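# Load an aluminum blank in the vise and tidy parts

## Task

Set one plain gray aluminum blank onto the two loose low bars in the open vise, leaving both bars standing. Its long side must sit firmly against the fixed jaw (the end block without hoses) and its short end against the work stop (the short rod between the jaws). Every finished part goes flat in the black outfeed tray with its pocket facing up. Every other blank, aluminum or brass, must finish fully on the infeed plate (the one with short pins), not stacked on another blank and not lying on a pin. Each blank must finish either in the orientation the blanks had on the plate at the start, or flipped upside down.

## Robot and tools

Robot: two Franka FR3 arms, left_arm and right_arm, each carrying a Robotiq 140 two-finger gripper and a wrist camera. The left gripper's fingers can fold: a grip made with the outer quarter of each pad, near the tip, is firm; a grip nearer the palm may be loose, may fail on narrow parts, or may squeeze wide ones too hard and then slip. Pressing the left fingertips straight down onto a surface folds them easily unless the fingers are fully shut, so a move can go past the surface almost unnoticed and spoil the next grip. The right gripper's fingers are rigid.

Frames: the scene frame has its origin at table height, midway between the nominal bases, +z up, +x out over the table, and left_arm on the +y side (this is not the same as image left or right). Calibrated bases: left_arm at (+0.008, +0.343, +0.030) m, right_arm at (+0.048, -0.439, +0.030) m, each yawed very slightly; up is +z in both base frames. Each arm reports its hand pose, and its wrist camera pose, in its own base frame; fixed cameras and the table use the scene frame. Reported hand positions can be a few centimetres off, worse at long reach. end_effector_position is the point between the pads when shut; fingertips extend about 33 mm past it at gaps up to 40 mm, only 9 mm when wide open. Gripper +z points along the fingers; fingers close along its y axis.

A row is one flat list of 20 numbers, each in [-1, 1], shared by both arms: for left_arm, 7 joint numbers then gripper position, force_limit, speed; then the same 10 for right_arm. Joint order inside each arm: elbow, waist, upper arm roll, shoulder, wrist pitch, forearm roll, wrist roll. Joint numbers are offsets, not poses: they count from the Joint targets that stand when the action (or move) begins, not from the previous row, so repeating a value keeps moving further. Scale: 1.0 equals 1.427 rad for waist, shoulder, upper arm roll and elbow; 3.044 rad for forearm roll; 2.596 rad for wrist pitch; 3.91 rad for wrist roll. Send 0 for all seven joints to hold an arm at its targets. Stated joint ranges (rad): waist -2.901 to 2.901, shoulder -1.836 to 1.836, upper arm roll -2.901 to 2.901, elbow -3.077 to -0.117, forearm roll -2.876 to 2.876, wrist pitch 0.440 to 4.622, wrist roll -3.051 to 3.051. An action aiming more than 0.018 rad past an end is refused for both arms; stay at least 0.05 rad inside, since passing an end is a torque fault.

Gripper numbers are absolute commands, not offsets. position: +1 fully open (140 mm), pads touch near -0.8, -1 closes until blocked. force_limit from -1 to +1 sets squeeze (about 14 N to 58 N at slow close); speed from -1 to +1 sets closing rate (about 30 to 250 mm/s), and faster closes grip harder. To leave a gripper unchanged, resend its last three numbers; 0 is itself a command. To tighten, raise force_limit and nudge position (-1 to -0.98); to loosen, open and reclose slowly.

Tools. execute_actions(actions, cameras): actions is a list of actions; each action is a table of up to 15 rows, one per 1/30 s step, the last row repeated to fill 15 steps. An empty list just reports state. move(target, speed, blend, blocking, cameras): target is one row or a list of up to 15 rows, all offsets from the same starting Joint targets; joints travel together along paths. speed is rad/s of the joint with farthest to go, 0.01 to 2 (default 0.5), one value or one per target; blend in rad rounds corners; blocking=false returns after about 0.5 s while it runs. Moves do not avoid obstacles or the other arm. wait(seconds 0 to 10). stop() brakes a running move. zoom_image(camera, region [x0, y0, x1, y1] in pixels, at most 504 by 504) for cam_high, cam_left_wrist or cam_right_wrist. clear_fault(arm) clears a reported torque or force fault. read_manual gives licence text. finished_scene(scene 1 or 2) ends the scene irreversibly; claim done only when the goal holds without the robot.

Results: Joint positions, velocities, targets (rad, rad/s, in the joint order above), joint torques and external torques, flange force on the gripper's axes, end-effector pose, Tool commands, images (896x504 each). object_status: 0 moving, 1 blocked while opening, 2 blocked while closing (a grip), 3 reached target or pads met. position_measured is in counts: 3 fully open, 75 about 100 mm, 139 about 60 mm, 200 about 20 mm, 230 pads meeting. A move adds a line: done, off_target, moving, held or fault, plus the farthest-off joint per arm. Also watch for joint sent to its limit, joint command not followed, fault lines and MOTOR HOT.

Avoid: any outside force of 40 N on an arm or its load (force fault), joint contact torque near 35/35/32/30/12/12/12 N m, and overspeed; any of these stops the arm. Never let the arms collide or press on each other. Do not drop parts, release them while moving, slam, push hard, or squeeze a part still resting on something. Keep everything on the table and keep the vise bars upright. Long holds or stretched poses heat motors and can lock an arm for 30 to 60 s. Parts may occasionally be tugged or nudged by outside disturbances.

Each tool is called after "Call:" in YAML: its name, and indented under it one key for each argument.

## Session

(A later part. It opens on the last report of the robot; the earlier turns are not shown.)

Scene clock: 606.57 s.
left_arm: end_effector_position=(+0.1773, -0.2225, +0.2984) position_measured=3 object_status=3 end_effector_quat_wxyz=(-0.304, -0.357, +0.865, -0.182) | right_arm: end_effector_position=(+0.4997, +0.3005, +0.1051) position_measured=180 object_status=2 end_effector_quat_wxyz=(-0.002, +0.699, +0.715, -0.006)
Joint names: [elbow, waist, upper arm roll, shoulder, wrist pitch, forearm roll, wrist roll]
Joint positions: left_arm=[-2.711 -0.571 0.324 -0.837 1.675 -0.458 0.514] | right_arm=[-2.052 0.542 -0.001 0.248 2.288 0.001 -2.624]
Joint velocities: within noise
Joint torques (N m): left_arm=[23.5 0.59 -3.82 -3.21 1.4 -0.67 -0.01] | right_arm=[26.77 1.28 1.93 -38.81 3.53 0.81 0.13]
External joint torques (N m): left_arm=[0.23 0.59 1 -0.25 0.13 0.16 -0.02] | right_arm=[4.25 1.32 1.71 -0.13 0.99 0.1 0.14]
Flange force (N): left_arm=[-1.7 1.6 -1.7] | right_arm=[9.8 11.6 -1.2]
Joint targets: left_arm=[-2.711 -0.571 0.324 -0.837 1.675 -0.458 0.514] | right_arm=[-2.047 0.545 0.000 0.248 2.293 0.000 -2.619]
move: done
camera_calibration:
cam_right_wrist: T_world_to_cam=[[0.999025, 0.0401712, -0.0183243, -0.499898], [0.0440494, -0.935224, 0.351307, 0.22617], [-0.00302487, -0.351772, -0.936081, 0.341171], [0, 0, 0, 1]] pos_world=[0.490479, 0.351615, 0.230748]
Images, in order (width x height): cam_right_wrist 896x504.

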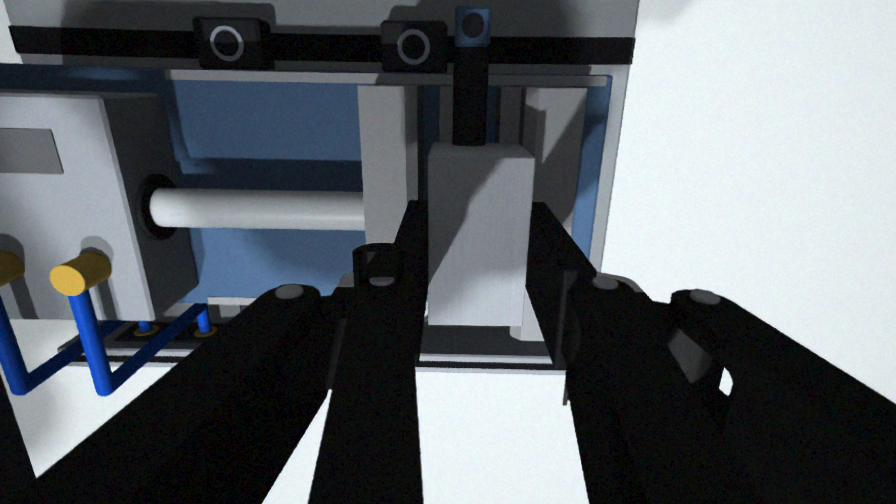

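Call:
move:
  target: [0,0,0,0,0,0,0,1,1,1,-0.000559,0,0,0.001036,0.000877,0,0,-1,-0.05,-1]
  speed: 0.02
  cameras: []

Call:
move:
  target: [0,0,0,0,0,0,0,1,1,1,-0.000559,0,0,0.001036,0.000877,0,0,-1,-0.05,-1]
  speed: 0.02
  cameras: []

Call:
move:
  target: [0,0,0,0,0,0,0,1,1,1,-0.000559,0,0,0.001036,0.000877,0,0,-1,-0.05,-1]
  speed: 0.02
  cameras: ["cam_right_wrist"]

Scene clock: 611.73 s.
left_arm: end_effector_position=(+0.1773, -0.2225, +0.2984) position_measured=3 object_status=3 end_effector_quat_wxyz=(-0.304, -0.357, +0.865, -0.182) | right_arm: end_effector_position=(+0.4997, +0.3005, +0.1049) position_measured=180 object_status=2 end_effector_quat_wxyz=(-0.002, +0.699, +0.715, -0.006)
Joint names: [elbow, waist, upper arm roll, shoulder, wrist pitch, forearm roll, wrist roll]
Joint positions: left_arm=[-2.711 -0.571 0.324 -0.837 1.675 -0.458 0.514] | right_arm=[-2.051 0.542 -0.001 0.249 2.288 0.001 -2.623]
Joint velocities: within noise
Joint torques (N m): left_arm=[23.49 0.62 -3.84 -3.24 1.39 -0.68 -0.04] | right_arm=[25.68 1.25 1.99 -38.51 3.32 0.84 0.14]
External joint torques (N m): left_arm=[0.17 0.62 1 -0.24 0.1 0.16 -0.05] | right_arm=[3.1 1.24 1.72 0.25 0.77 0.13 0.14]
Flange force (N): left_arm=[-1.7 1.7 -1.6] | right_arm=[8.2 8.9 -0.3]
Joint targets: left_arm=[-2.711 -0.571 0.324 -0.837 1.675 -0.458 0.514] | right_arm=[-2.047 0.545 0.000 0.249 2.295 0.000 -2.619]
move: done
No camera images: "cameras" was empty.

Scene clock: 612.43 s.
left_arm: end_effector_position=(+0.1773, -0.2225, +0.2984) position_measured=3 object_status=3 end_effector_quat_wxyz=(-0.304, -0.357, +0.865, -0.182) | right_arm: end_effector_position=(+0.4997, +0.3005, +0.1041) position_measured=180 object_status=2 end_effector_quat_wxyz=(-0.002, +0.699, +0.715, -0.006)
Joint names: [elbow, waist, upper arm roll, shoulder, wrist pitch, forearm roll, wrist roll]
Joint positions: left_arm=[-2.711 -0.571 0.324 -0.837 1.675 -0.458 0.514] | right_arm=[-2.051 0.542 -0.001 0.251 2.289 0.001 -2.623]
Joint velocities: within noise
Joint torques (N m): left_arm=[23.46 0.59 -3.82 -3.24 1.4 -0.67 -0.05] | right_arm=[25.25 1.26 1.96 -38.5 3.41 0.89 0.1]
External joint torques (N m): left_arm=[0.16 0.55 0.95 -0.24 0.12 0.16 -0.06] | right_arm=[2.79 1.23 1.67 0.16 0.88 0.18 0.1]
Flange force (N): left_arm=[-1.5 1.6 -1.5] | right_arm=[7.2 7.6 0.1]
Joint targets: left_arm=[-2.711 -0.571 0.324 -0.837 1.675 -0.458 0.514] | right_arm=[-2.048 0.545 0.000 0.251 2.298 0.000 -2.619]
move: done
No camera images: "cameras" was empty.

Scene clock: 613.13 s.
left_arm: end_effector_position=(+0.1773, -0.2225, +0.2984) position_measured=3 object_status=3 end_effector_quat_wxyz=(-0.304, -0.357, +0.865, -0.182) | right_arm: end_effector_position=(+0.4997, +0.3005, +0.1033) position_measured=180 object_status=2 end_effector_quat_wxyz=(-0.002, +0.699, +0.715, -0.006)
Joint names: [elbow, waist, upper arm roll, shoulder, wrist pitch, forearm roll, wrist roll]
Joint positions: left_arm=[-2.711 -0.571 0.324 -0.837 1.675 -0.458 0.514] | right_arm=[-2.051 0.542 -0.001 0.252 2.29 0.001 -2.623]
Joint velocities: within noise
Joint torques (N m): left_arm=[23.46 0.61 -3.77 -3.22 1.41 -0.68 -0.02] | right_arm=[25.44 1.26 1.97 -38.52 3.6 0.86 0.14]
External joint torques (N m): left_arm=[0.23 0.57 1 -0.33 0.13 0.14 -0.03] | right_arm=[2.85 1.3 1.75 0.37 1.04 0.15 0.14]
Flange force (N): left_arm=[-1.5 1.8 -1.6] | right_arm=[7.7 8.0 0.7]
Joint targets: left_arm=[-2.711 -0.571 0.324 -0.837 1.675 -0.458 0.514] | right_arm=[-2.049 0.545 0.000 0.252 2.300 0.000 -2.619]
move: off_target (right_arm); right_arm: the wrist pitch is farthest, 0.011 rad from its target
camera_calibration:
cam_right_wrist: T_world_to_cam=[[0.999042, 0.0391152, -0.0196026, -0.499487], [0.0435149, -0.934917, 0.352189, 0.226893], [-0.00455082, -0.352705, -0.935724, 0.340483], [0, 0, 0, 1]] pos_world=[0.490685, 0.351753, 0.228898]
Images, in order (width x height): cam_right_wrist 896x504.

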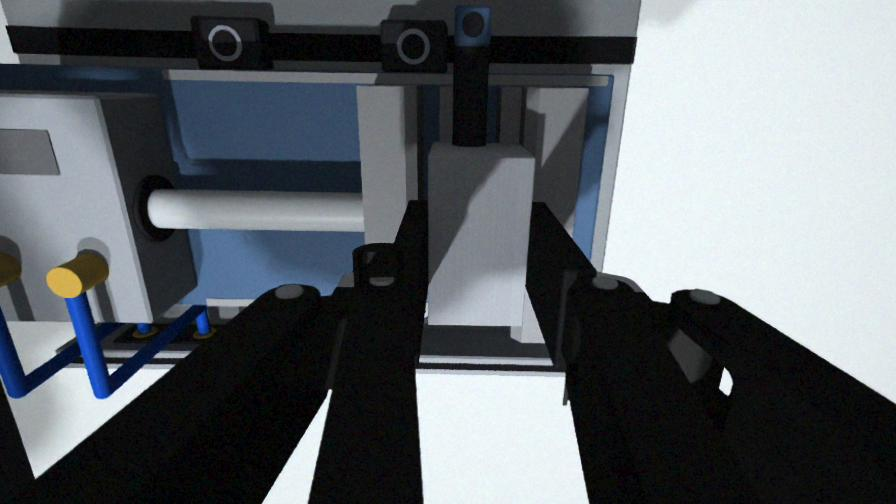

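Call:
zoom_image:
  camera: "cam_right_wrist"
  region: [410, 70, 550, 170]

Scaled by 3.600 from the camera's 896x504 image, which has a finer 1280x720 frame.

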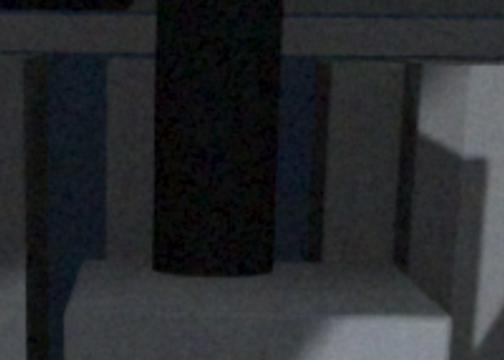

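Call:
move:
  target: [0,0,0,0,0,0,0,1,1,1,-0.000559,0,0,0.001036,0.000877,0,0,-1,-0.05,-1]
  speed: 0.02
  cameras: []

Call:
move:
  target: [0,0,0,0,0,0,0,1,1,1,-0.000559,0,0,0.001036,0.000877,0,0,-1,-0.05,-1]
  speed: 0.02
  cameras: []

Scene clock: 639.17 s.
left_arm: end_effector_position=(+0.1773, -0.2225, +0.2984) position_measured=3 object_status=3 end_effector_quat_wxyz=(-0.304, -0.357, +0.865, -0.182) | right_arm: end_effector_position=(+0.4997, +0.3005, +0.1026) position_measured=180 object_status=2 end_effector_quat_wxyz=(-0.002, +0.699, +0.715, -0.007)
Joint names: [elbow, waist, upper arm roll, shoulder, wrist pitch, forearm roll, wrist roll]
Joint positions: left_arm=[-2.711 -0.571 0.324 -0.837 1.675 -0.458 0.514] | right_arm=[-2.051 0.542 -0.001 0.254 2.291 0.001 -2.623]
Joint velocities: within noise
Joint torques (N m): left_arm=[23.46 0.59 -3.81 -3.2 1.39 -0.68 -0.03] | right_arm=[25.42 1.22 2 -38.56 3.72 0.88 0.09]
External joint torques (N m): left_arm=[0.21 0.61 1.04 -0.27 0.12 0.15 -0.04] | right_arm=[2.91 1.12 1.65 0.24 1.19 0.17 0.09]
Flange force (N): left_arm=[-1.7 1.7 -1.7] | right_arm=[7.3 8.0 0.8]
Joint targets: left_arm=[-2.711 -0.571 0.324 -0.837 1.675 -0.458 0.514] | right_arm=[-2.050 0.545 0.000 0.254 2.302 0.000 -2.619]
move: off_target (right_arm); right_arm: the wrist pitch is farthest, 0.012 rad from its target
No camera images: "cameras" was empty.

Scene clock: 639.87 s.
left_arm: end_effector_position=(+0.1773, -0.2225, +0.2984) position_measured=3 object_status=3 end_effector_quat_wxyz=(-0.304, -0.357, +0.865, -0.182) | right_arm: end_effector_position=(+0.4997, +0.3005, +0.1016) position_measured=180 object_status=2 end_effector_quat_wxyz=(-0.002, +0.699, +0.715, -0.007)
Joint names: [elbow, waist, upper arm roll, shoulder, wrist pitch, forearm roll, wrist roll]
Joint positions: left_arm=[-2.711 -0.571 0.324 -0.837 1.675 -0.458 0.514] | right_arm=[-2.052 0.542 -0.001 0.255 2.293 0.001 -2.623]
Joint velocities: within noise
Joint torques (N m): left_arm=[23.49 0.62 -3.84 -3.26 1.4 -0.67 -0.07] | right_arm=[25.09 1.21 1.93 -38.69 3.76 0.84 0.13]
External joint torques (N m): left_arm=[0.18 0.63 1 -0.28 0.12 0.17 -0.08] | right_arm=[2.7 1.29 1.74 0.03 1.24 0.14 0.14]
Flange force (N): left_arm=[-1.5 1.9 -1.6] | right_arm=[6.9 6.5 0.8]
Joint targets: left_arm=[-2.711 -0.571 0.324 -0.837 1.675 -0.458 0.514] | right_arm=[-2.051 0.545 0.000 0.255 2.305 0.000 -2.619]
move: off_target (right_arm); right_arm: the wrist pitch is farthest, 0.012 rad from its target
No camera images: "cameras" was empty.

Call:
move:
  target: [0,0,0,0,0,0,0,1,1,1,-0.000559,0,0,0.001036,0.000877,0,0,-1,-0.05,-1]
  speed: 0.02
  cameras: ["cam_right_wrist", "cam_high"]

Call:
zoom_image:
  camera: "cam_high"
  region: [460, 200, 600, 340]

Scene clock: 652.53 s.
left_arm: end_effector_position=(+0.1773, -0.2225, +0.2984) position_measured=3 object_status=3 end_effector_quat_wxyz=(-0.304, -0.357, +0.865, -0.182) | right_arm: end_effector_position=(+0.4997, +0.3005, +0.1007) position_measured=180 object_status=2 end_effector_quat_wxyz=(-0.002, +0.699, +0.715, -0.007)
Joint names: [elbow, waist, upper arm roll, shoulder, wrist pitch, forearm roll, wrist roll]
Joint positions: left_arm=[-2.711 -0.571 0.324 -0.837 1.675 -0.458 0.514] | right_arm=[-2.052 0.542 -0.001 0.256 2.295 0.001 -2.623]
Joint velocities: within noise
Joint torques (N m): left_arm=[23.49 0.6 -3.81 -3.2 1.4 -0.7 -0.02] | right_arm=[25.07 1.18 2.08 -38.33 3.83 0.88 0.09]
External joint torques (N m): left_arm=[0.22 0.57 0.98 -0.28 0.12 0.13 -0.03] | right_arm=[2.68 1.22 1.86 0.43 1.31 0.18 0.09]
Flange force (N): left_arm=[-1.6 1.6 -1.6] | right_arm=[7.2 7.3 1.6]
Joint targets: left_arm=[-2.711 -0.571 0.324 -0.837 1.675 -0.458 0.514] | right_arm=[-2.051 0.545 0.000 0.257 2.307 0.000 -2.619]
move: off_target (right_arm); right_arm: the wrist pitch is farthest, 0.013 rad from its target
camera_calibration:
cam_right_wrist: T_world_to_cam=[[0.999034, 0.0391382, -0.0199678, -0.499506], [0.0436666, -0.934813, 0.352446, 0.22765], [-0.00487203, -0.352977, -0.935619, 0.338284], [0, 0, 0, 1]] pos_world=[0.490731, 0.351767, 0.226297]
Images, in order (width x height): cam_high 896x504, cam_right_wrist 896x504.

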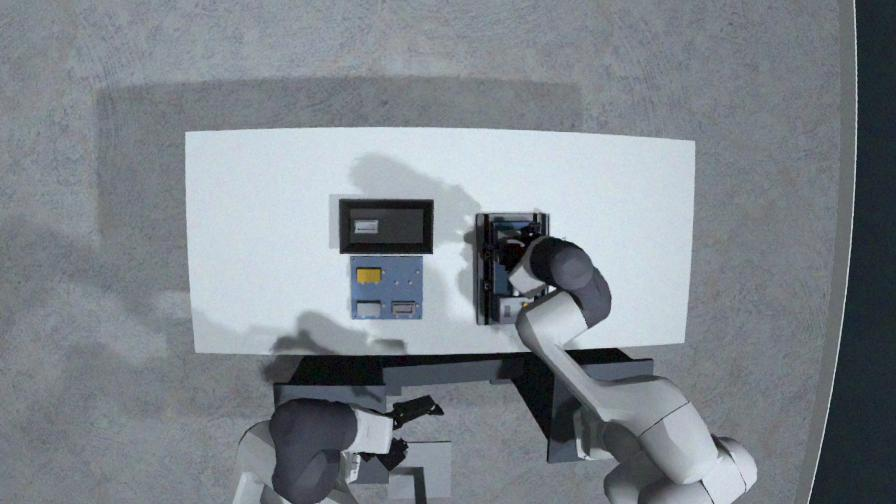

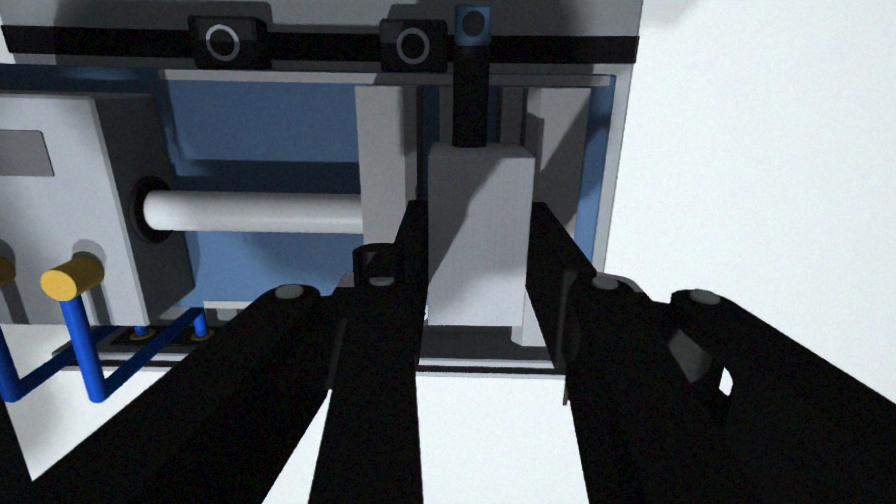

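Scaled by 3.600 from the camera's 896x504 image, which has a finer 1280x720 frame.

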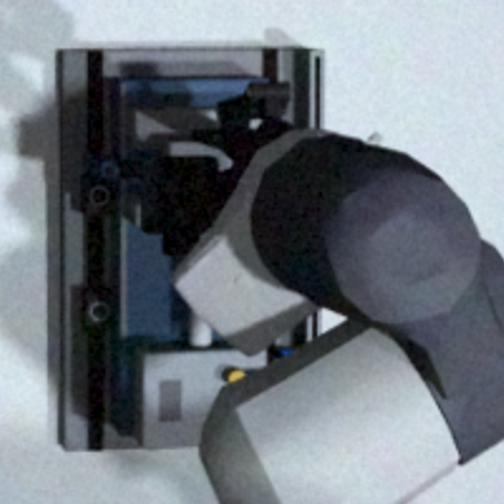

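Call:
move:
  target: [0,0,0,0,0,0,0,1,1,1,-0.000559,0,0,0.001036,0.000877,0,0,-1,-0.05,-1]
  speed: 0.02
  cameras: []

Call:
move:
  target: [0,0,0,0,0,0,0,1,1,1,-0.000559,0,0,0.001036,0.000877,0,0,-1,-0.05,-1]
  speed: 0.02
  cameras: []

Scene clock: 658.97 s.
left_arm: end_effector_position=(+0.1773, -0.2225, +0.2984) position_measured=3 object_status=3 end_effector_quat_wxyz=(-0.304, -0.357, +0.865, -0.182) | right_arm: end_effector_position=(+0.4997, +0.3005, +0.1007) position_measured=180 object_status=2 end_effector_quat_wxyz=(-0.002, +0.699, +0.715, -0.007)
Joint names: [elbow, waist, upper arm roll, shoulder, wrist pitch, forearm roll, wrist roll]
Joint positions: left_arm=[-2.711 -0.571 0.324 -0.837 1.675 -0.458 0.514] | right_arm=[-2.052 0.542 -0.001 0.256 2.295 0.001 -2.623]
Joint velocities: within noise
Joint torques (N m): left_arm=[23.5 0.59 -3.82 -3.23 1.4 -0.67 -0.05] | right_arm=[24.58 1.21 2.08 -37.08 4.12 0.86 0.07]
External joint torques (N m): left_arm=[0.31 0.61 1.02 -0.33 0.13 0.16 -0.05] | right_arm=[2.13 1.28 1.88 1.77 1.58 0.16 0.07]
Flange force (N): left_arm=[-1.5 1.7 -1.9] | right_arm=[7.8 8.3 4.6]
Joint targets: left_arm=[-2.711 -0.571 0.324 -0.837 1.675 -0.458 0.514] | right_arm=[-2.052 0.545 0.000 0.258 2.309 0.000 -2.619]
move: off_target (right_arm); right_arm: the wrist pitch is farthest, 0.014 rad from its target
No camera images: "cameras" was empty.

Scene clock: 659.67 s.
left_arm: end_effector_position=(+0.1773, -0.2225, +0.2984) position_measured=3 object_status=3 end_effector_quat_wxyz=(-0.304, -0.357, +0.865, -0.182) | right_arm: end_effector_position=(+0.4997, +0.3005, +0.1007) position_measured=180 object_status=2 end_effector_quat_wxyz=(-0.002, +0.699, +0.715, -0.007)
Joint names: [elbow, waist, upper arm roll, shoulder, wrist pitch, forearm roll, wrist roll]
Joint positions: left_arm=[-2.711 -0.571 0.324 -0.837 1.675 -0.458 0.514] | right_arm=[-2.052 0.542 -0.001 0.256 2.295 0.001 -2.623]
Joint velocities: within noise
Joint torques (N m): left_arm=[23.5 0.6 -3.81 -3.2 1.38 -0.67 -0.01] | right_arm=[24.18 1.16 2.07 -36.24 4.41 0.87 0.12]
External joint torques (N m): left_arm=[0.31 0.61 1 -0.33 0.11 0.16 -0.02] | right_arm=[1.77 1.21 1.85 2.56 1.88 0.17 0.13]
Flange force (N): left_arm=[-1.5 1.7 -1.9] | right_arm=[8.0 8.6 6.7]
Joint targets: left_arm=[-2.711 -0.571 0.324 -0.837 1.675 -0.458 0.514] | right_arm=[-2.053 0.545 0.000 0.259 2.311 0.000 -2.619]
move: off_target (right_arm); right_arm: the wrist pitch is farthest, 0.016 rad from its target
No camera images: "cameras" was empty.

Call:
move:
  target: [0,0,0,0,0,0,0,1,1,1,-0.000131,-0.000727,0,-0.002231,-0.001154,0,-0.000265,-1,-0.05,-1]
  speed: 0.02
  cameras: []

Scene clock: 668.17 s.
left_arm: end_effector_position=(+0.1773, -0.2225, +0.2984) position_measured=3 object_status=3 end_effector_quat_wxyz=(-0.304, -0.357, +0.865, -0.182) | right_arm: end_effector_position=(+0.4997, +0.3004, +0.1007) position_measured=180 object_status=2 end_effector_quat_wxyz=(-0.002, +0.699, +0.715, -0.007)
Joint names: [elbow, waist, upper arm roll, shoulder, wrist pitch, forearm roll, wrist roll]
Joint positions: left_arm=[-2.711 -0.571 0.324 -0.837 1.675 -0.458 0.514] | right_arm=[-2.053 0.542 -0.001 0.256 2.295 0.001 -2.623]
Joint velocities: within noise
Joint torques (N m): left_arm=[23.45 0.57 -3.78 -3.21 1.4 -0.67 -0.04] | right_arm=[24.43 0.62 1.94 -37.89 3.95 0.87 0.11]
External joint torques (N m): left_arm=[0.18 0.59 1.07 -0.3 0.12 0.16 -0.05] | right_arm=[2.04 0.66 1.71 0.84 1.42 0.17 0.11]
Flange force (N): left_arm=[-1.6 1.9 -1.6] | right_arm=[5.9 6.4 3.0]
Joint targets: left_arm=[-2.711 -0.571 0.324 -0.837 1.675 -0.458 0.514] | right_arm=[-2.053 0.544 0.000 0.256 2.308 0.000 -2.620]
move: off_target (right_arm); right_arm: the wrist pitch is farthest, 0.013 rad from its target
No camera images: "cameras" was empty.

Call:
move:
  target: [0,0,0,0,0,0,0,1,1,1,0,0,0,0,0,0,0,-0.03,-0.05,-1]
  speed: 0.02
  cameras: ["cam_right_wrist"]

Call:
zoom_image:
  camera: "cam_right_wrist"
  region: [380, 60, 620, 200]

Scene clock: 671.70 s.
left_arm: end_effector_position=(+0.1773, -0.2225, +0.2984) position_measured=3 object_status=3 end_effector_quat_wxyz=(-0.304, -0.357, +0.865, -0.182) | right_arm: end_effector_position=(+0.5018, +0.3020, +0.1013) position_measured=132 object_status=0 end_effector_quat_wxyz=(-0.001, +0.699, +0.715, -0.002)
Joint names: [elbow, waist, upper arm roll, shoulder, wrist pitch, forearm roll, wrist roll]
Joint positions: left_arm=[-2.711 -0.571 0.324 -0.837 1.675 -0.458 0.514] | right_arm=[-2.053 0.543 -0.001 0.256 2.304 0.001 -2.623]
Joint velocities: within noise
Joint torques (N m): left_arm=[23.49 0.56 -3.84 -3.26 1.4 -0.67 -0.02] | right_arm=[23.83 0.19 1.08 -38.25 2.75 0.72 0.1]
External joint torques (N m): left_arm=[0.26 0.56 0.99 -0.36 0.13 0.16 -0.03] | right_arm=[1.43 0.14 0.77 0.47 0.2 0.02 0.1]
Flange force (N): left_arm=[-1.4 1.8 -1.7] | right_arm=[4.0 5.3 0.1]
Joint targets: left_arm=[-2.711 -0.571 0.324 -0.837 1.675 -0.458 0.514] | right_arm=[-2.053 0.544 0.000 0.256 2.308 0.000 -2.620]
move: done
camera_calibration:
cam_right_wrist: T_world_to_cam=[[0.999138, 0.0396919, -0.0121654, -0.502657], [0.0414425, -0.936391, 0.348504, 0.230813], [0.00244128, -0.348708, -0.937228, 0.334611], [0, 0, 0, 1]] pos_world=[0.491841, 0.352764, 0.227053]
Images, in order (width x height): cam_right_wrist 896x504.

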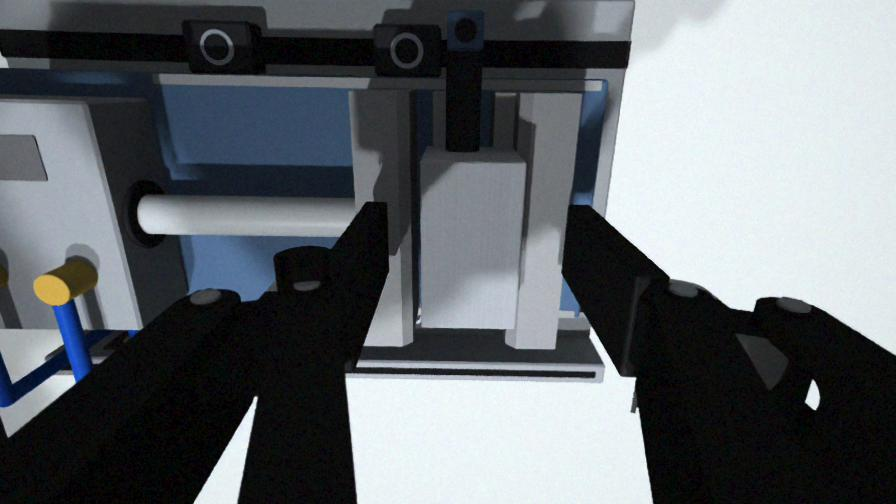

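Scaled by 2.100 from the camera's 896x504 image, which has a finer 1280x720 frame.

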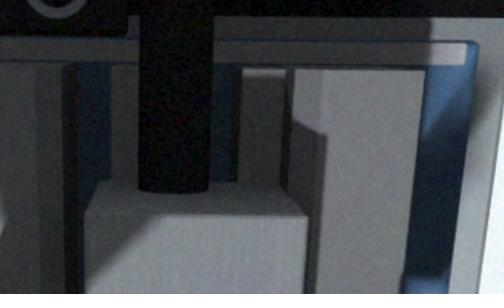

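Call:
move:
  target: [0,0,0,0,0,0,0,1,1,1,0.041023,0,0,-0.059489,-0.054866,0,0,-0.03,-0.05,-1]
  speed: 0.12
  cameras: ["cam_right_wrist"]

Call:
zoom_image:
  camera: "cam_right_wrist"
  region: [360, 60, 600, 360]

Scene clock: 685.03 s.
left_arm: end_effector_position=(+0.1773, -0.2225, +0.2984) position_measured=3 object_status=3 end_effector_quat_wxyz=(-0.304, -0.357, +0.865, -0.182) | right_arm: end_effector_position=(+0.5040, +0.3035, +0.1644) position_measured=132 object_status=3 end_effector_quat_wxyz=(+0.000, +0.699, +0.715, +0.002)
Joint names: [elbow, waist, upper arm roll, shoulder, wrist pitch, forearm roll, wrist roll]
Joint positions: left_arm=[-2.711 -0.571 0.324 -0.837 1.675 -0.458 0.514] | right_arm=[-1.996 0.543 -0.001 0.172 2.171 0.001 -2.623]
Joint velocities: left_arm=[within noise] | right_arm=[0.001 0.001 -0.001 0.001 -0.003 0 0.003]
Joint torques (N m): left_arm=[23.49 0.59 -3.77 -3.26 1.4 -0.68 -0.05] | right_arm=[25.3 0.13 0.94 -36.83 2.33 0.79 0.06]
External joint torques (N m): left_arm=[0.22 0.63 1.07 -0.29 0.13 0.16 -0.06] | right_arm=[1.43 0.07 0.72 0.77 -0.28 0 0.06]
Flange force (N): left_arm=[-1.7 1.8 -1.7] | right_arm=[4.6 6.7 -1.4]
Joint targets: left_arm=[-2.711 -0.571 0.324 -0.837 1.675 -0.458 0.514] | right_arm=[-1.995 0.544 0.000 0.171 2.166 0.000 -2.620]
move: done
camera_calibration:
cam_right_wrist: T_world_to_cam=[[0.999194, 0.0398571, -0.0048536, -0.505482], [0.0390875, -0.937938, 0.344595, 0.21239], [0.00918217, -0.344506, -0.938739, 0.389816], [0, 0, 0, 1]] pos_world=[0.493193, 0.35365, 0.290294]
Images, in order (width x height): cam_right_wrist 896x504.

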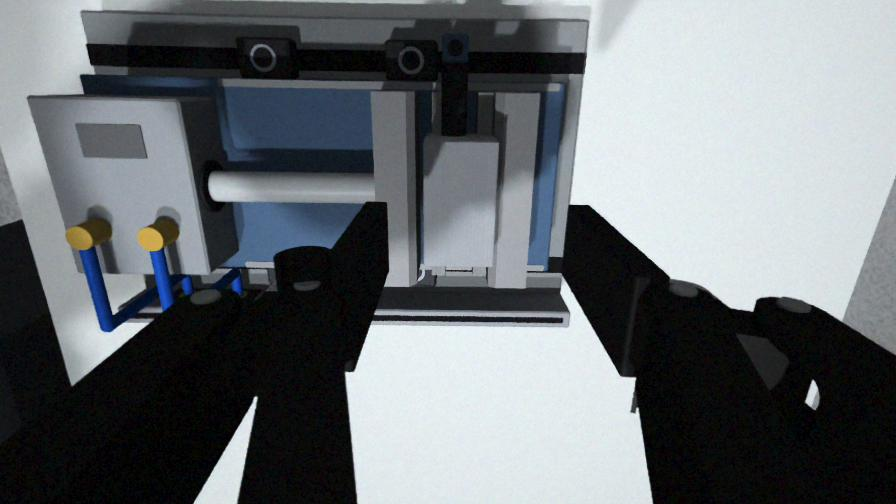

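Scaled by 1.680 from the camera's 896x504 image, which has a finer 1280x720 frame.

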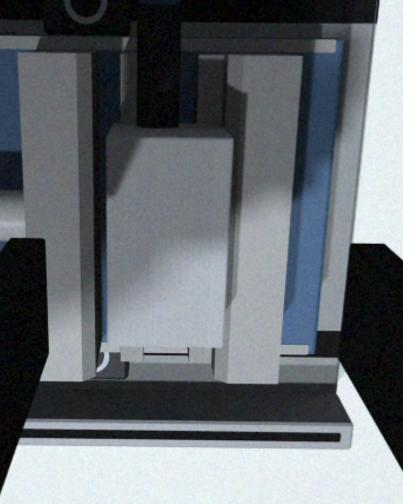

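Call:
move:
  target: [0,0,0,0,0,0,0,1,1,1,0.152255,-0.039163,0,0.106774,-0.025,0,-0.014265,-0.03,-0.05,-1]
  speed: 0.3
  cameras: ["cam_right_wrist"]

Call:
zoom_image:
  camera: "cam_right_wrist"
  region: [240, 60, 480, 300]

Scene clock: 697.03 s.
left_arm: end_effector_position=(+0.1773, -0.2225, +0.2984) position_measured=3 object_status=3 end_effector_quat_wxyz=(-0.304, -0.357, +0.865, -0.182) | right_arm: end_effector_position=(+0.5655, +0.3011, +0.1654) position_measured=132 object_status=3 end_effector_quat_wxyz=(+0.000, +0.701, +0.714, +0.002)
Joint names: [elbow, waist, upper arm roll, shoulder, wrist pitch, forearm roll, wrist roll]
Joint positions: left_arm=[-2.711 -0.571 0.324 -0.837 1.675 -0.458 0.514] | right_arm=[-1.779 0.49 -0.001 0.322 2.105 0.001 -2.671]
Joint velocities: left_arm=[within noise] | right_arm=[0.001 0.001 0.001 0 -0.002 -0.003 -0.005]
Joint torques (N m): left_arm=[23.55 0.6 -3.83 -3.23 1.4 -0.67 -0.04] | right_arm=[25.95 -0.52 1.11 -41.5 2.37 0.86 -0.3]
External joint torques (N m): left_arm=[0.26 0.6 0.99 -0.24 0.11 0.17 -0.05] | right_arm=[1.74 -0.52 0.78 1.23 -0.22 0.03 -0.3]
Flange force (N): left_arm=[-1.6 1.5 -1.8] | right_arm=[4.7 10.8 -1.3]
Joint targets: left_arm=[-2.711 -0.571 0.324 -0.837 1.675 -0.458 0.514] | right_arm=[-1.777 0.488 0.000 0.324 2.101 0.000 -2.676]
move: done
camera_calibration:
cam_right_wrist: T_world_to_cam=[[0.999359, 0.0355917, -0.0038711, -0.565736], [0.0347478, -0.938213, 0.34431, 0.210046], [0.00862267, -0.344224, -0.938848, 0.389566], [0, 0, 0, 1]] pos_world=[0.554716, 0.351302, 0.291232]
Images, in order (width x height): cam_right_wrist 896x504.

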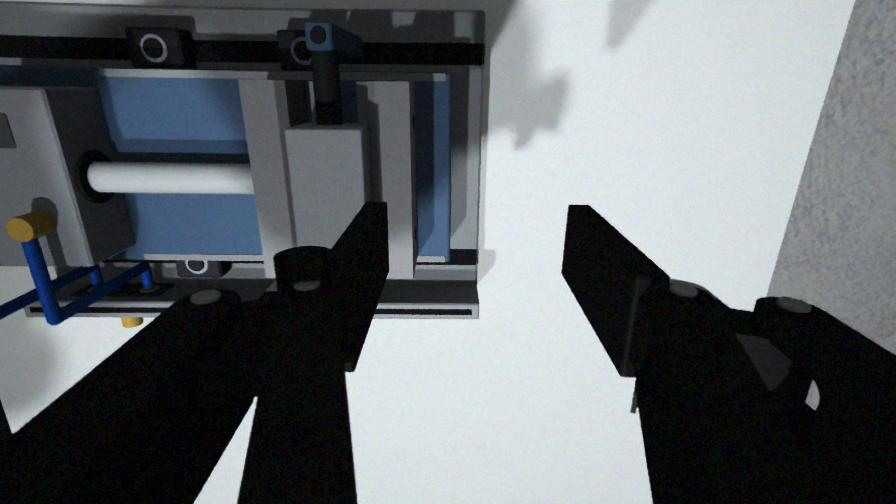

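Scaled by 2.100 from the camera's 896x504 image, which has a finer 1280x720 frame.

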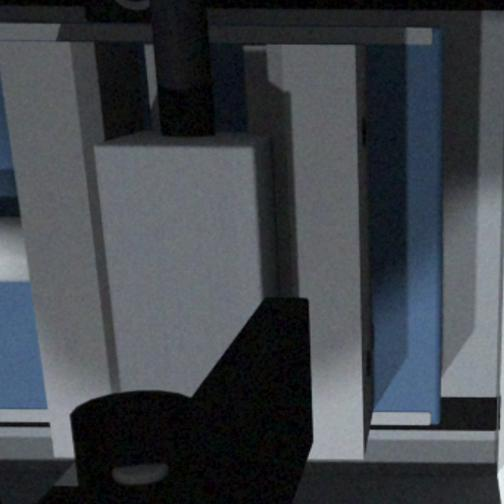

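Call:
zoom_image:
  camera: "cam_right_wrist"
  region: [340, 110, 400, 200]

Call:
zoom_image:
  camera: "cam_right_wrist"
  region: [280, 60, 420, 150]

Scaled by 5.600 from the camera's 896x504 image, which has a finer 1280x720 frame.

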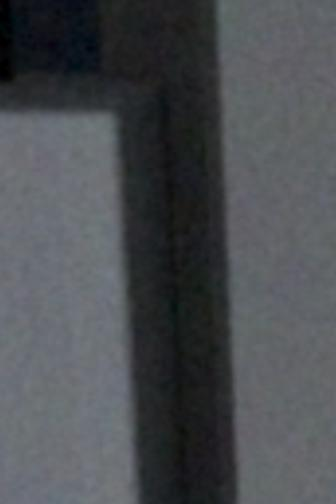

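Scaled by 3.600 from the camera's 896x504 image, which has a finer 1280x720 frame.

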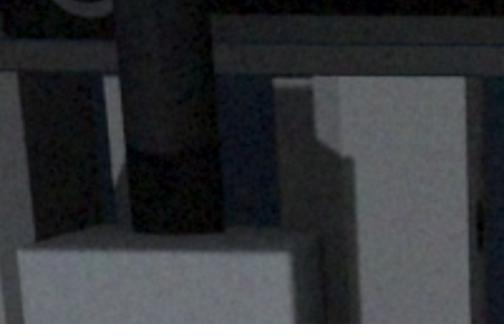

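Call:
move:
  target: [0,0,0,0,0,0,0,1,1,1,-0.135917,0.000087,0,-0.060481,0.041467,0,0.00003,-0.03,-0.05,-1]
  speed: 0.3
  cameras: ["cam_right_wrist"]

Call:
zoom_image:
  camera: "cam_right_wrist"
  region: [280, 30, 480, 170]

Scene clock: 733.93 s.
left_arm: end_effector_position=(+0.1773, -0.2225, +0.2984) position_measured=3 object_status=3 end_effector_quat_wxyz=(-0.304, -0.357, +0.865, -0.182) | right_arm: end_effector_position=(+0.5288, +0.2816, +0.1393) position_measured=132 object_status=3 end_effector_quat_wxyz=(-0.001, +0.700, +0.714, -0.002)
Joint names: [elbow, waist, upper arm roll, shoulder, wrist pitch, forearm roll, wrist roll]
Joint positions: left_arm=[-2.711 -0.571 0.324 -0.837 1.675 -0.458 0.514] | right_arm=[-1.97 0.49 -0.001 0.239 2.204 0.001 -2.673]
Joint velocities: left_arm=[within noise] | right_arm=[-0.001 0 0 0.001 0.003 -0.001 0.001]
Joint torques (N m): left_arm=[23.48 0.57 -3.83 -3.22 1.39 -0.67 -0.04] | right_arm=[24.48 -0.46 0.97 -39.19 2.78 0.78 -0.21]
External joint torques (N m): left_arm=[0.26 0.63 1.04 -0.31 0.12 0.17 -0.05] | right_arm=[1.08 -0.42 0.76 0.06 0.22 0.02 -0.21]
Flange force (N): left_arm=[-1.6 1.8 -1.8] | right_arm=[1.6 3.9 -0.5]
Joint targets: left_arm=[-2.711 -0.571 0.324 -0.837 1.675 -0.458 0.514] | right_arm=[-1.971 0.488 0.000 0.237 2.209 0.000 -2.676]
move: done
camera_calibration:
cam_right_wrist: T_world_to_cam=[[0.999232, 0.037312, -0.0119317, -0.527776], [0.0391317, -0.936691, 0.347964, 0.198706], [0.00180693, -0.348164, -0.937432, 0.363166], [0, 0, 0, 1]] pos_world=[0.518939, 0.332259, 0.265003]
Images, in order (width x height): cam_right_wrist 896x504.

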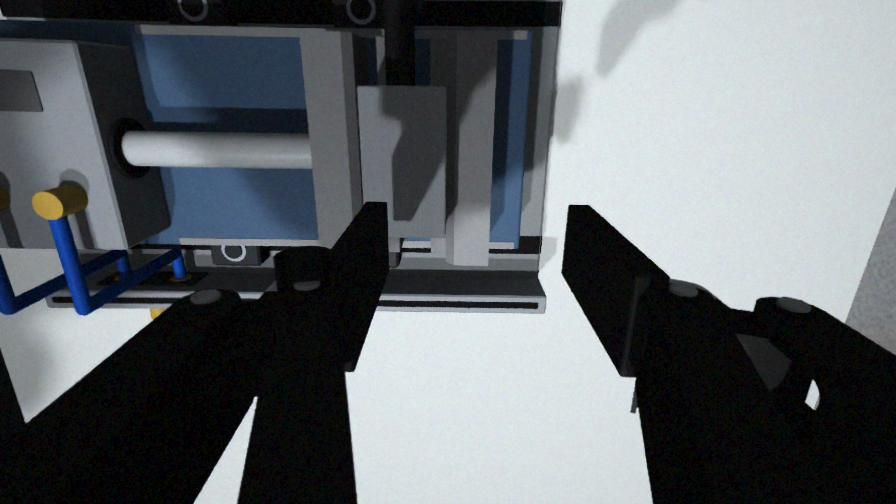

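Scaled by 2.520 from the camera's 896x504 image, which has a finer 1280x720 frame.

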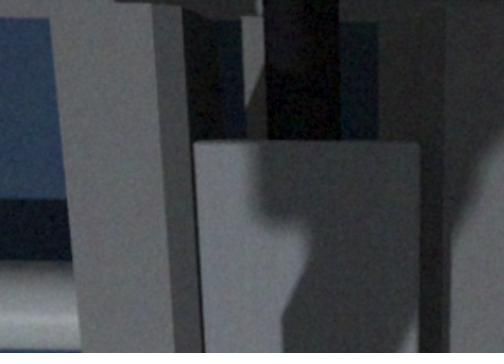

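Call:
zoom_image:
  camera: "cam_right_wrist"
  region: [420, 70, 480, 130]

Call:
zoom_image:
  camera: "cam_right_wrist"
  region: [380, 50, 440, 110]

Call:
zoom_image:
  camera: "cam_right_wrist"
  region: [380, 200, 500, 280]

Scaled by 8.400 from the camera's 896x504 image, which has a finer 1280x720 frame.

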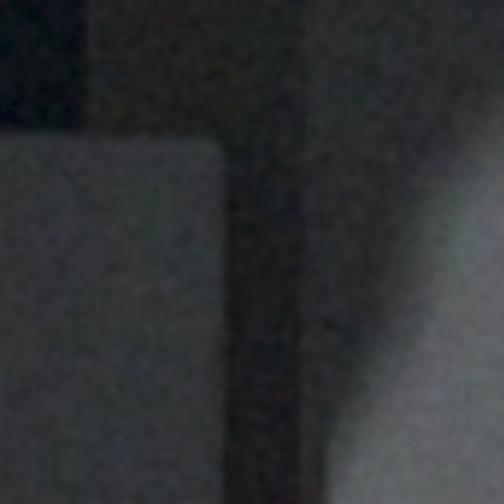

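Scaled by 8.400 from the camera's 896x504 image, which has a finer 1280x720 frame.

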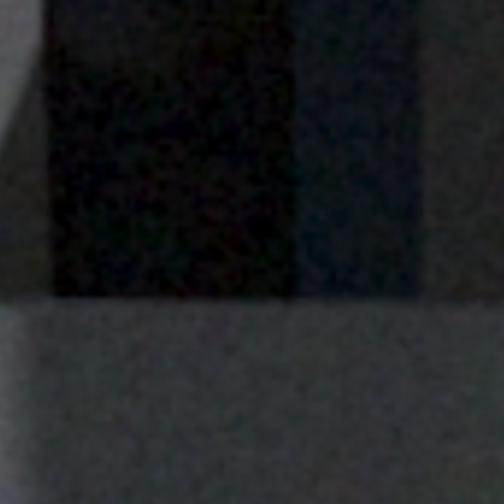

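Scaled by 4.200 from the camera's 896x504 image, which has a finer 1280x720 frame.

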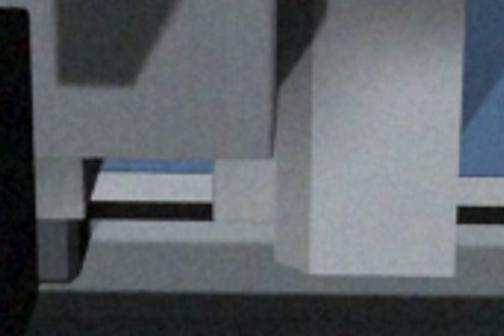

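Call:
move:
  target:
    - [0.044885,0.011024,-0.068115,0.101975,0.054379,0.045138,-0.079225,1,1,1,0,0,0,-0.131163,-0.072099,0,0,-0.03,-0.05,-1]
    - [0.149616,0.036747,-0.22705,0.339917,0.181263,0.15046,-0.264082,1,1,1,-0.160374,-0.482298,0,-0.44651,-0.157287,0,0,-0.03,-0.05,-1]
  speed: 0.6
  blend: 0.08
  cameras: ["cam_high", "cam_left_wrist"]

Scene clock: 795.17 s.
left_arm: end_effector_position=(+0.3665, -0.2103, +0.2002) position_measured=3 object_status=3 end_effector_quat_wxyz=(+0.002, +0.706, -0.708, +0.000) | right_arm: end_effector_position=(+0.4269, -0.0862, +0.3312) position_measured=132 object_status=3 end_effector_quat_wxyz=(+0.001, +0.900, +0.436, +0.002)
Joint names: [elbow, waist, upper arm roll, shoulder, wrist pitch, forearm roll, wrist roll]
Joint positions: left_arm=[-2.499 -0.52 0.001 -0.354 2.143 -0.004 -0.513] | right_arm=[-2.199 -0.198 -0.002 -0.399 1.805 0.001 -2.673]
Joint velocities: left_arm=[0.001 0 0 0.001 0.001 -0.001 -0.006] | right_arm=[within noise]
Joint torques (N m): left_arm=[24.16 0.96 0.22 -18.7 2.94 1.06 -0.25] | right_arm=[26.03 -0.81 0.59 -18.47 2.28 0.93 -0.2]
External joint torques (N m): left_arm=[0.43 1.02 0.6 0.4 0.34 0.41 -0.25] | right_arm=[1.17 -0.91 0.86 0.13 -0.3 -0.01 -0.2]
Flange force (N): left_arm=[0.0 -3.1 0.7] | right_arm=[1.7 3.1 -3.6]
Joint targets: left_arm=[-2.497 -0.518 0.000 -0.353 2.145 0.000 -0.518] | right_arm=[-2.200 -0.200 0.000 -0.400 1.800 0.000 -2.676]
move: done
camera_calibration:
cam_left_wrist: T_world_to_cam=[[-0.999983, 0.00409579, 0.00421002, 0.373548], [0.00527298, 0.941754, 0.33626, 0.136873], [-0.00258756, 0.336277, -0.94176, 0.40307], [0, 0, 0, 1]] pos_world=[0.373863, -0.265973, 0.331997]
Images, in order (width x height): cam_high 896x504, cam_left_wrist 896x504.

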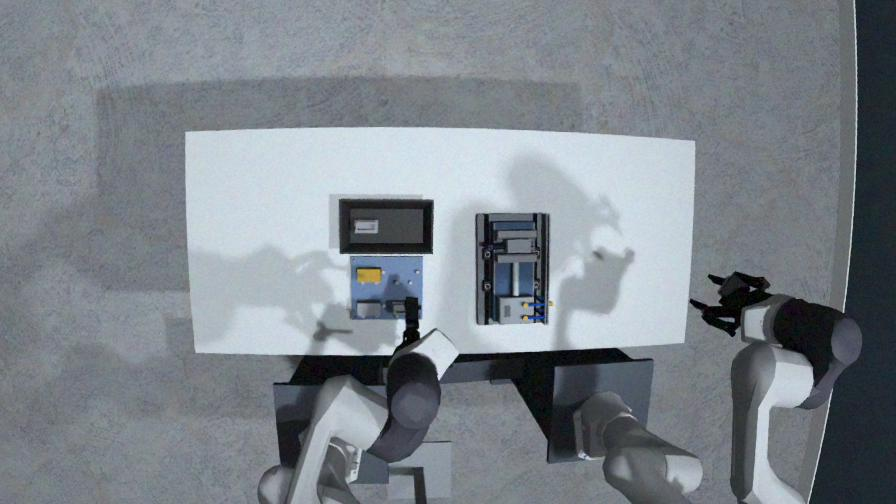

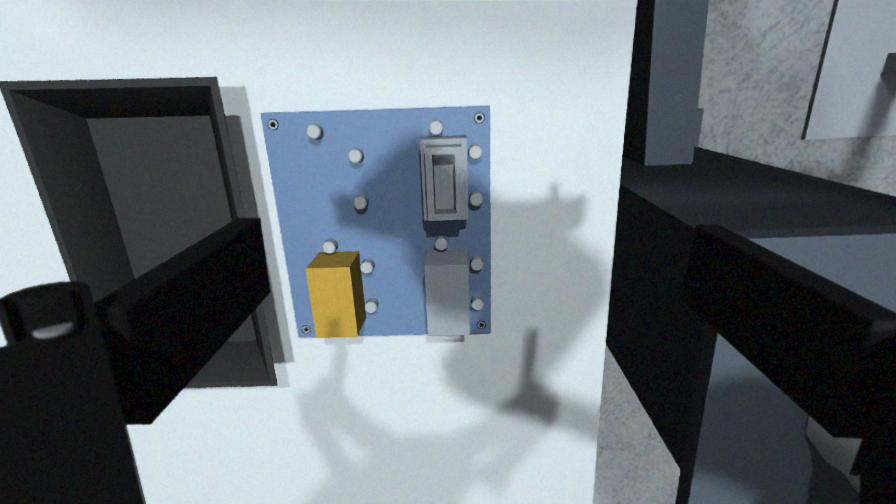

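Call:
execute_actions:
  actions: []
  cameras: ["cam_left_wrist"]

Call:
zoom_image:
  camera: "cam_left_wrist"
  region: [400, 100, 520, 260]

Scene clock: 809.80 s.
left_arm: end_effector_position=(+0.3667, -0.2103, +0.2002) position_measured=3 object_status=3 end_effector_quat_wxyz=(+0.002, +0.707, -0.708, +0.000) | right_arm: end_effector_position=(+0.4267, -0.0861, +0.3311) position_measured=132 object_status=3 end_effector_quat_wxyz=(+0.001, +0.900, +0.436, +0.002)
Joint names: [elbow, waist, upper arm roll, shoulder, wrist pitch, forearm roll, wrist roll]
Joint positions: left_arm=[-2.499 -0.52 0.001 -0.354 2.143 -0.004 -0.515] | right_arm=[-2.199 -0.198 -0.002 -0.399 1.804 0.001 -2.673]
Joint velocities: within noise
Joint torques (N m): left_arm=[24.08 0.92 0.26 -18.78 2.9 1 -0.2] | right_arm=[26.21 -0.69 0.57 -18.47 2.33 0.93 -0.2]
External joint torques (N m): left_arm=[0.24 0.91 0.56 0.45 0.28 0.35 -0.2] | right_arm=[1.37 -0.67 1 0.08 -0.24 0 -0.2]
Flange force (N): left_arm=[-0.2 -2.6 0.9] | right_arm=[2.2 3.3 -4.0]
Joint targets: left_arm=[-2.497 -0.518 0.000 -0.353 2.145 0.000 -0.518] | right_arm=[-2.200 -0.200 0.000 -0.400 1.800 0.000 -2.676]
Tool commands: left_gripper/position=+1.0 left_gripper/force_limit=+1.0 left_gripper/speed=+1.0 right_gripper/position=-0.03 right_gripper/force_limit=-0.05 right_gripper/speed=-1.0
camera_calibration:
cam_left_wrist: T_world_to_cam=[[-0.99999, 0.00242984, 0.00380741, 0.373435], [0.00356864, 0.941764, 0.336255, 0.137531], [-0.00276864, 0.336265, -0.941763, 0.403202], [0, 0, 0, 1]] pos_world=[0.374057, -0.266012, 0.332053]
Images, in order (width x height): cam_left_wrist 896x504.

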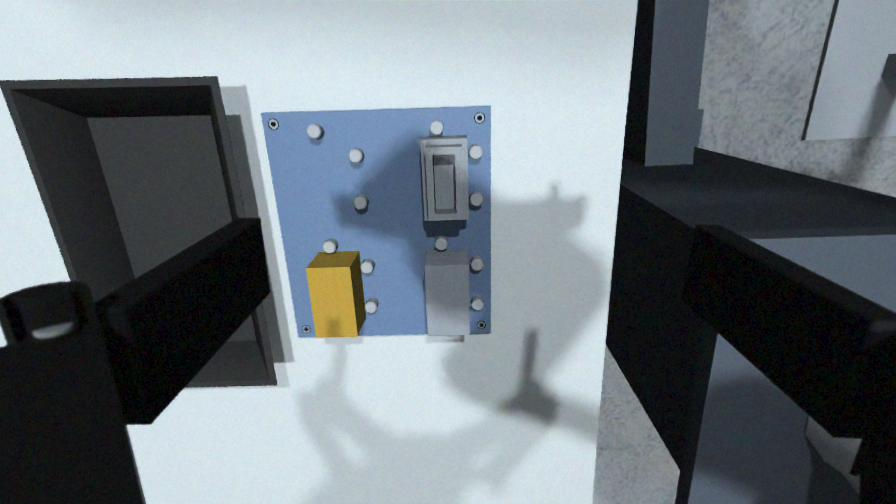

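Scaled by 3.150 from the camera's 896x504 image, which has a finer 1280x720 frame.

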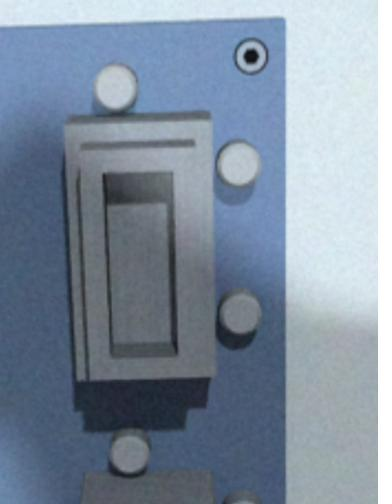

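Call:
execute_actions:
  actions: []
  cameras: ["cam_high", "cam_left_wrist"]

Call:
zoom_image:
  camera: "cam_high"
  region: [440, 120, 660, 260]

Call:
zoom_image:
  camera: "cam_left_wrist"
  region: [410, 120, 490, 180]

Scene clock: 848.30 s.
left_arm: end_effector_position=(+0.3668, -0.2103, +0.2002) position_measured=3 object_status=3 end_effector_quat_wxyz=(+0.002, +0.707, -0.708, +0.000) | right_arm: end_effector_position=(+0.4267, -0.0861, +0.3310) position_measured=132 object_status=3 end_effector_quat_wxyz=(+0.000, +0.900, +0.436, +0.002)
Joint names: [elbow, waist, upper arm roll, shoulder, wrist pitch, forearm roll, wrist roll]
Joint positions: left_arm=[-2.499 -0.52 0.001 -0.354 2.143 -0.004 -0.515] | right_arm=[-2.199 -0.198 -0.002 -0.399 1.804 0.001 -2.673]
Joint velocities: within noise
Joint torques (N m): left_arm=[24.03 0.96 0.36 -18.74 2.87 0.98 -0.19] | right_arm=[26.31 -0.68 0.54 -18.45 2.35 0.94 -0.21]
External joint torques (N m): left_arm=[0.18 1 0.71 0.48 0.25 0.33 -0.19] | right_arm=[1.35 -0.69 0.92 0.3 -0.24 0 -0.21]
Flange force (N): left_arm=[-0.4 -2.7 1.0] | right_arm=[2.4 3.9 -4.0]
Joint targets: left_arm=[-2.497 -0.518 0.000 -0.353 2.145 0.000 -0.518] | right_arm=[-2.200 -0.200 0.000 -0.400 1.800 0.000 -2.676]
Tool commands: left_gripper/position=+1.0 left_gripper/force_limit=+1.0 left_gripper/speed=+1.0 right_gripper/position=-0.03 right_gripper/force_limit=-0.05 right_gripper/speed=-1.0
camera_calibration:
cam_left_wrist: T_world_to_cam=[[-0.99999, 0.0024249, 0.00363981, 0.373532], [0.00350762, 0.941765, 0.336254, 0.137566], [-0.00261246, 0.336264, -0.941764, 0.403174], [0, 0, 0, 1]] pos_world=[0.374099, -0.266033, 0.332078]
Images, in order (width x height): cam_high 896x504, cam_left_wrist 896x504.

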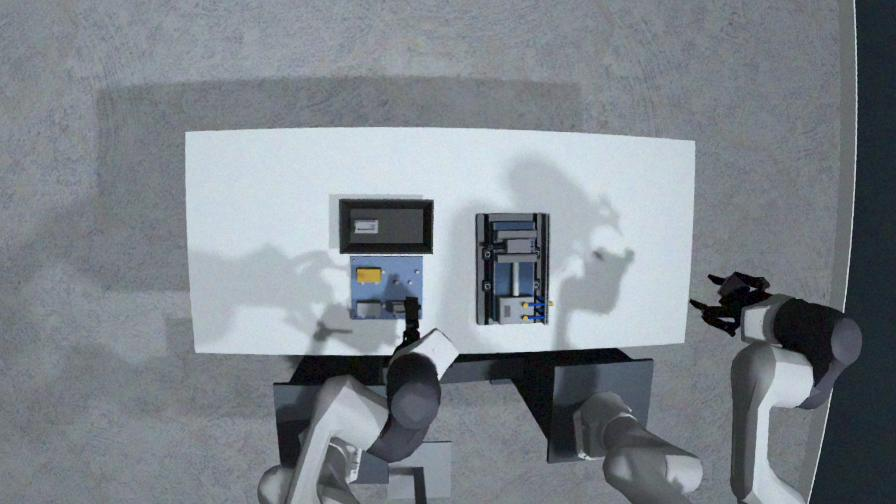

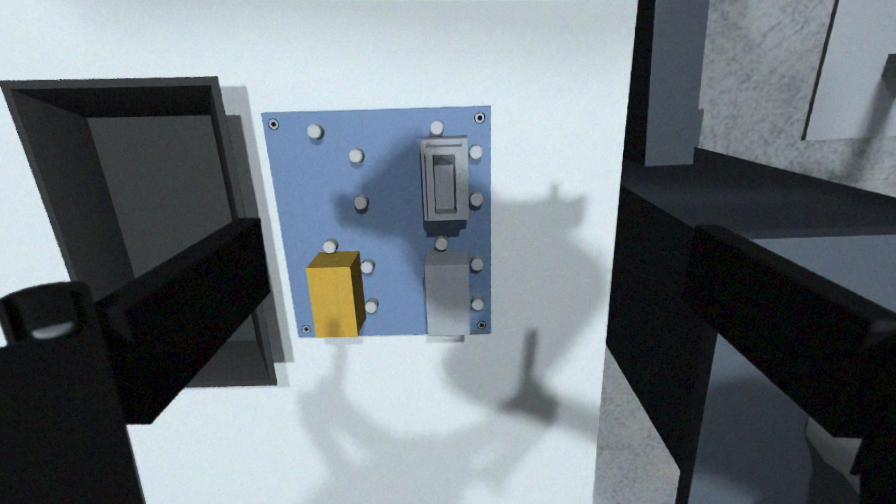

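Scaled by 2.291 from the camera's 896x504 image, which has a finer 1280x720 frame.

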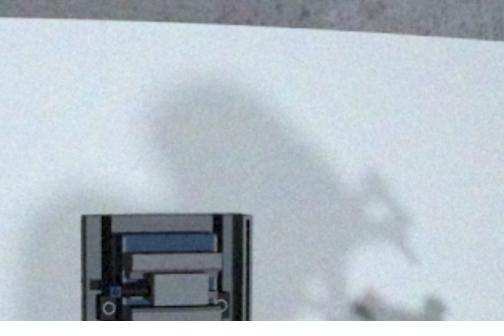

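Scaled by 6.300 from the camera's 896x504 image, which has a finer 1280x720 frame.

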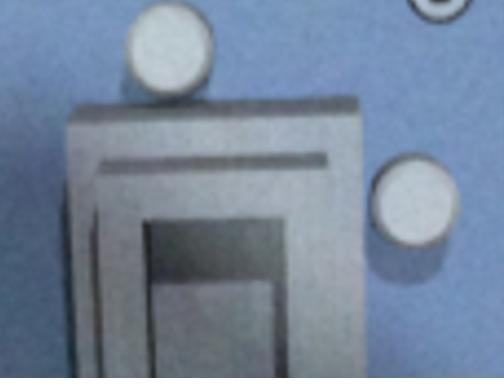

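Call:
zoom_image:
  camera: "cam_high"
  region: [325, 190, 445, 265]

Call:
zoom_image:
  camera: "cam_left_wrist"
  region: [410, 170, 490, 250]

Scaled by 4.200 from the camera's 896x504 image, which has a finer 1280x720 frame.

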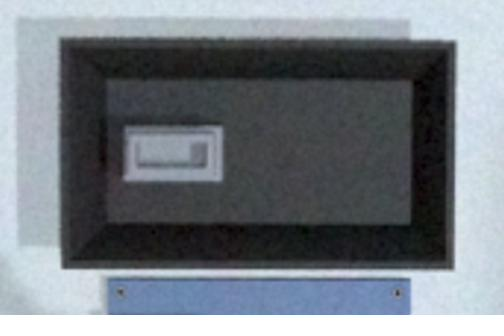

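Scaled by 6.300 from the camera's 896x504 image, which has a finer 1280x720 frame.

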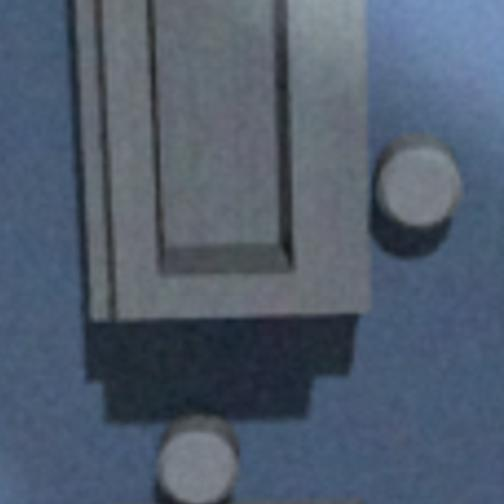

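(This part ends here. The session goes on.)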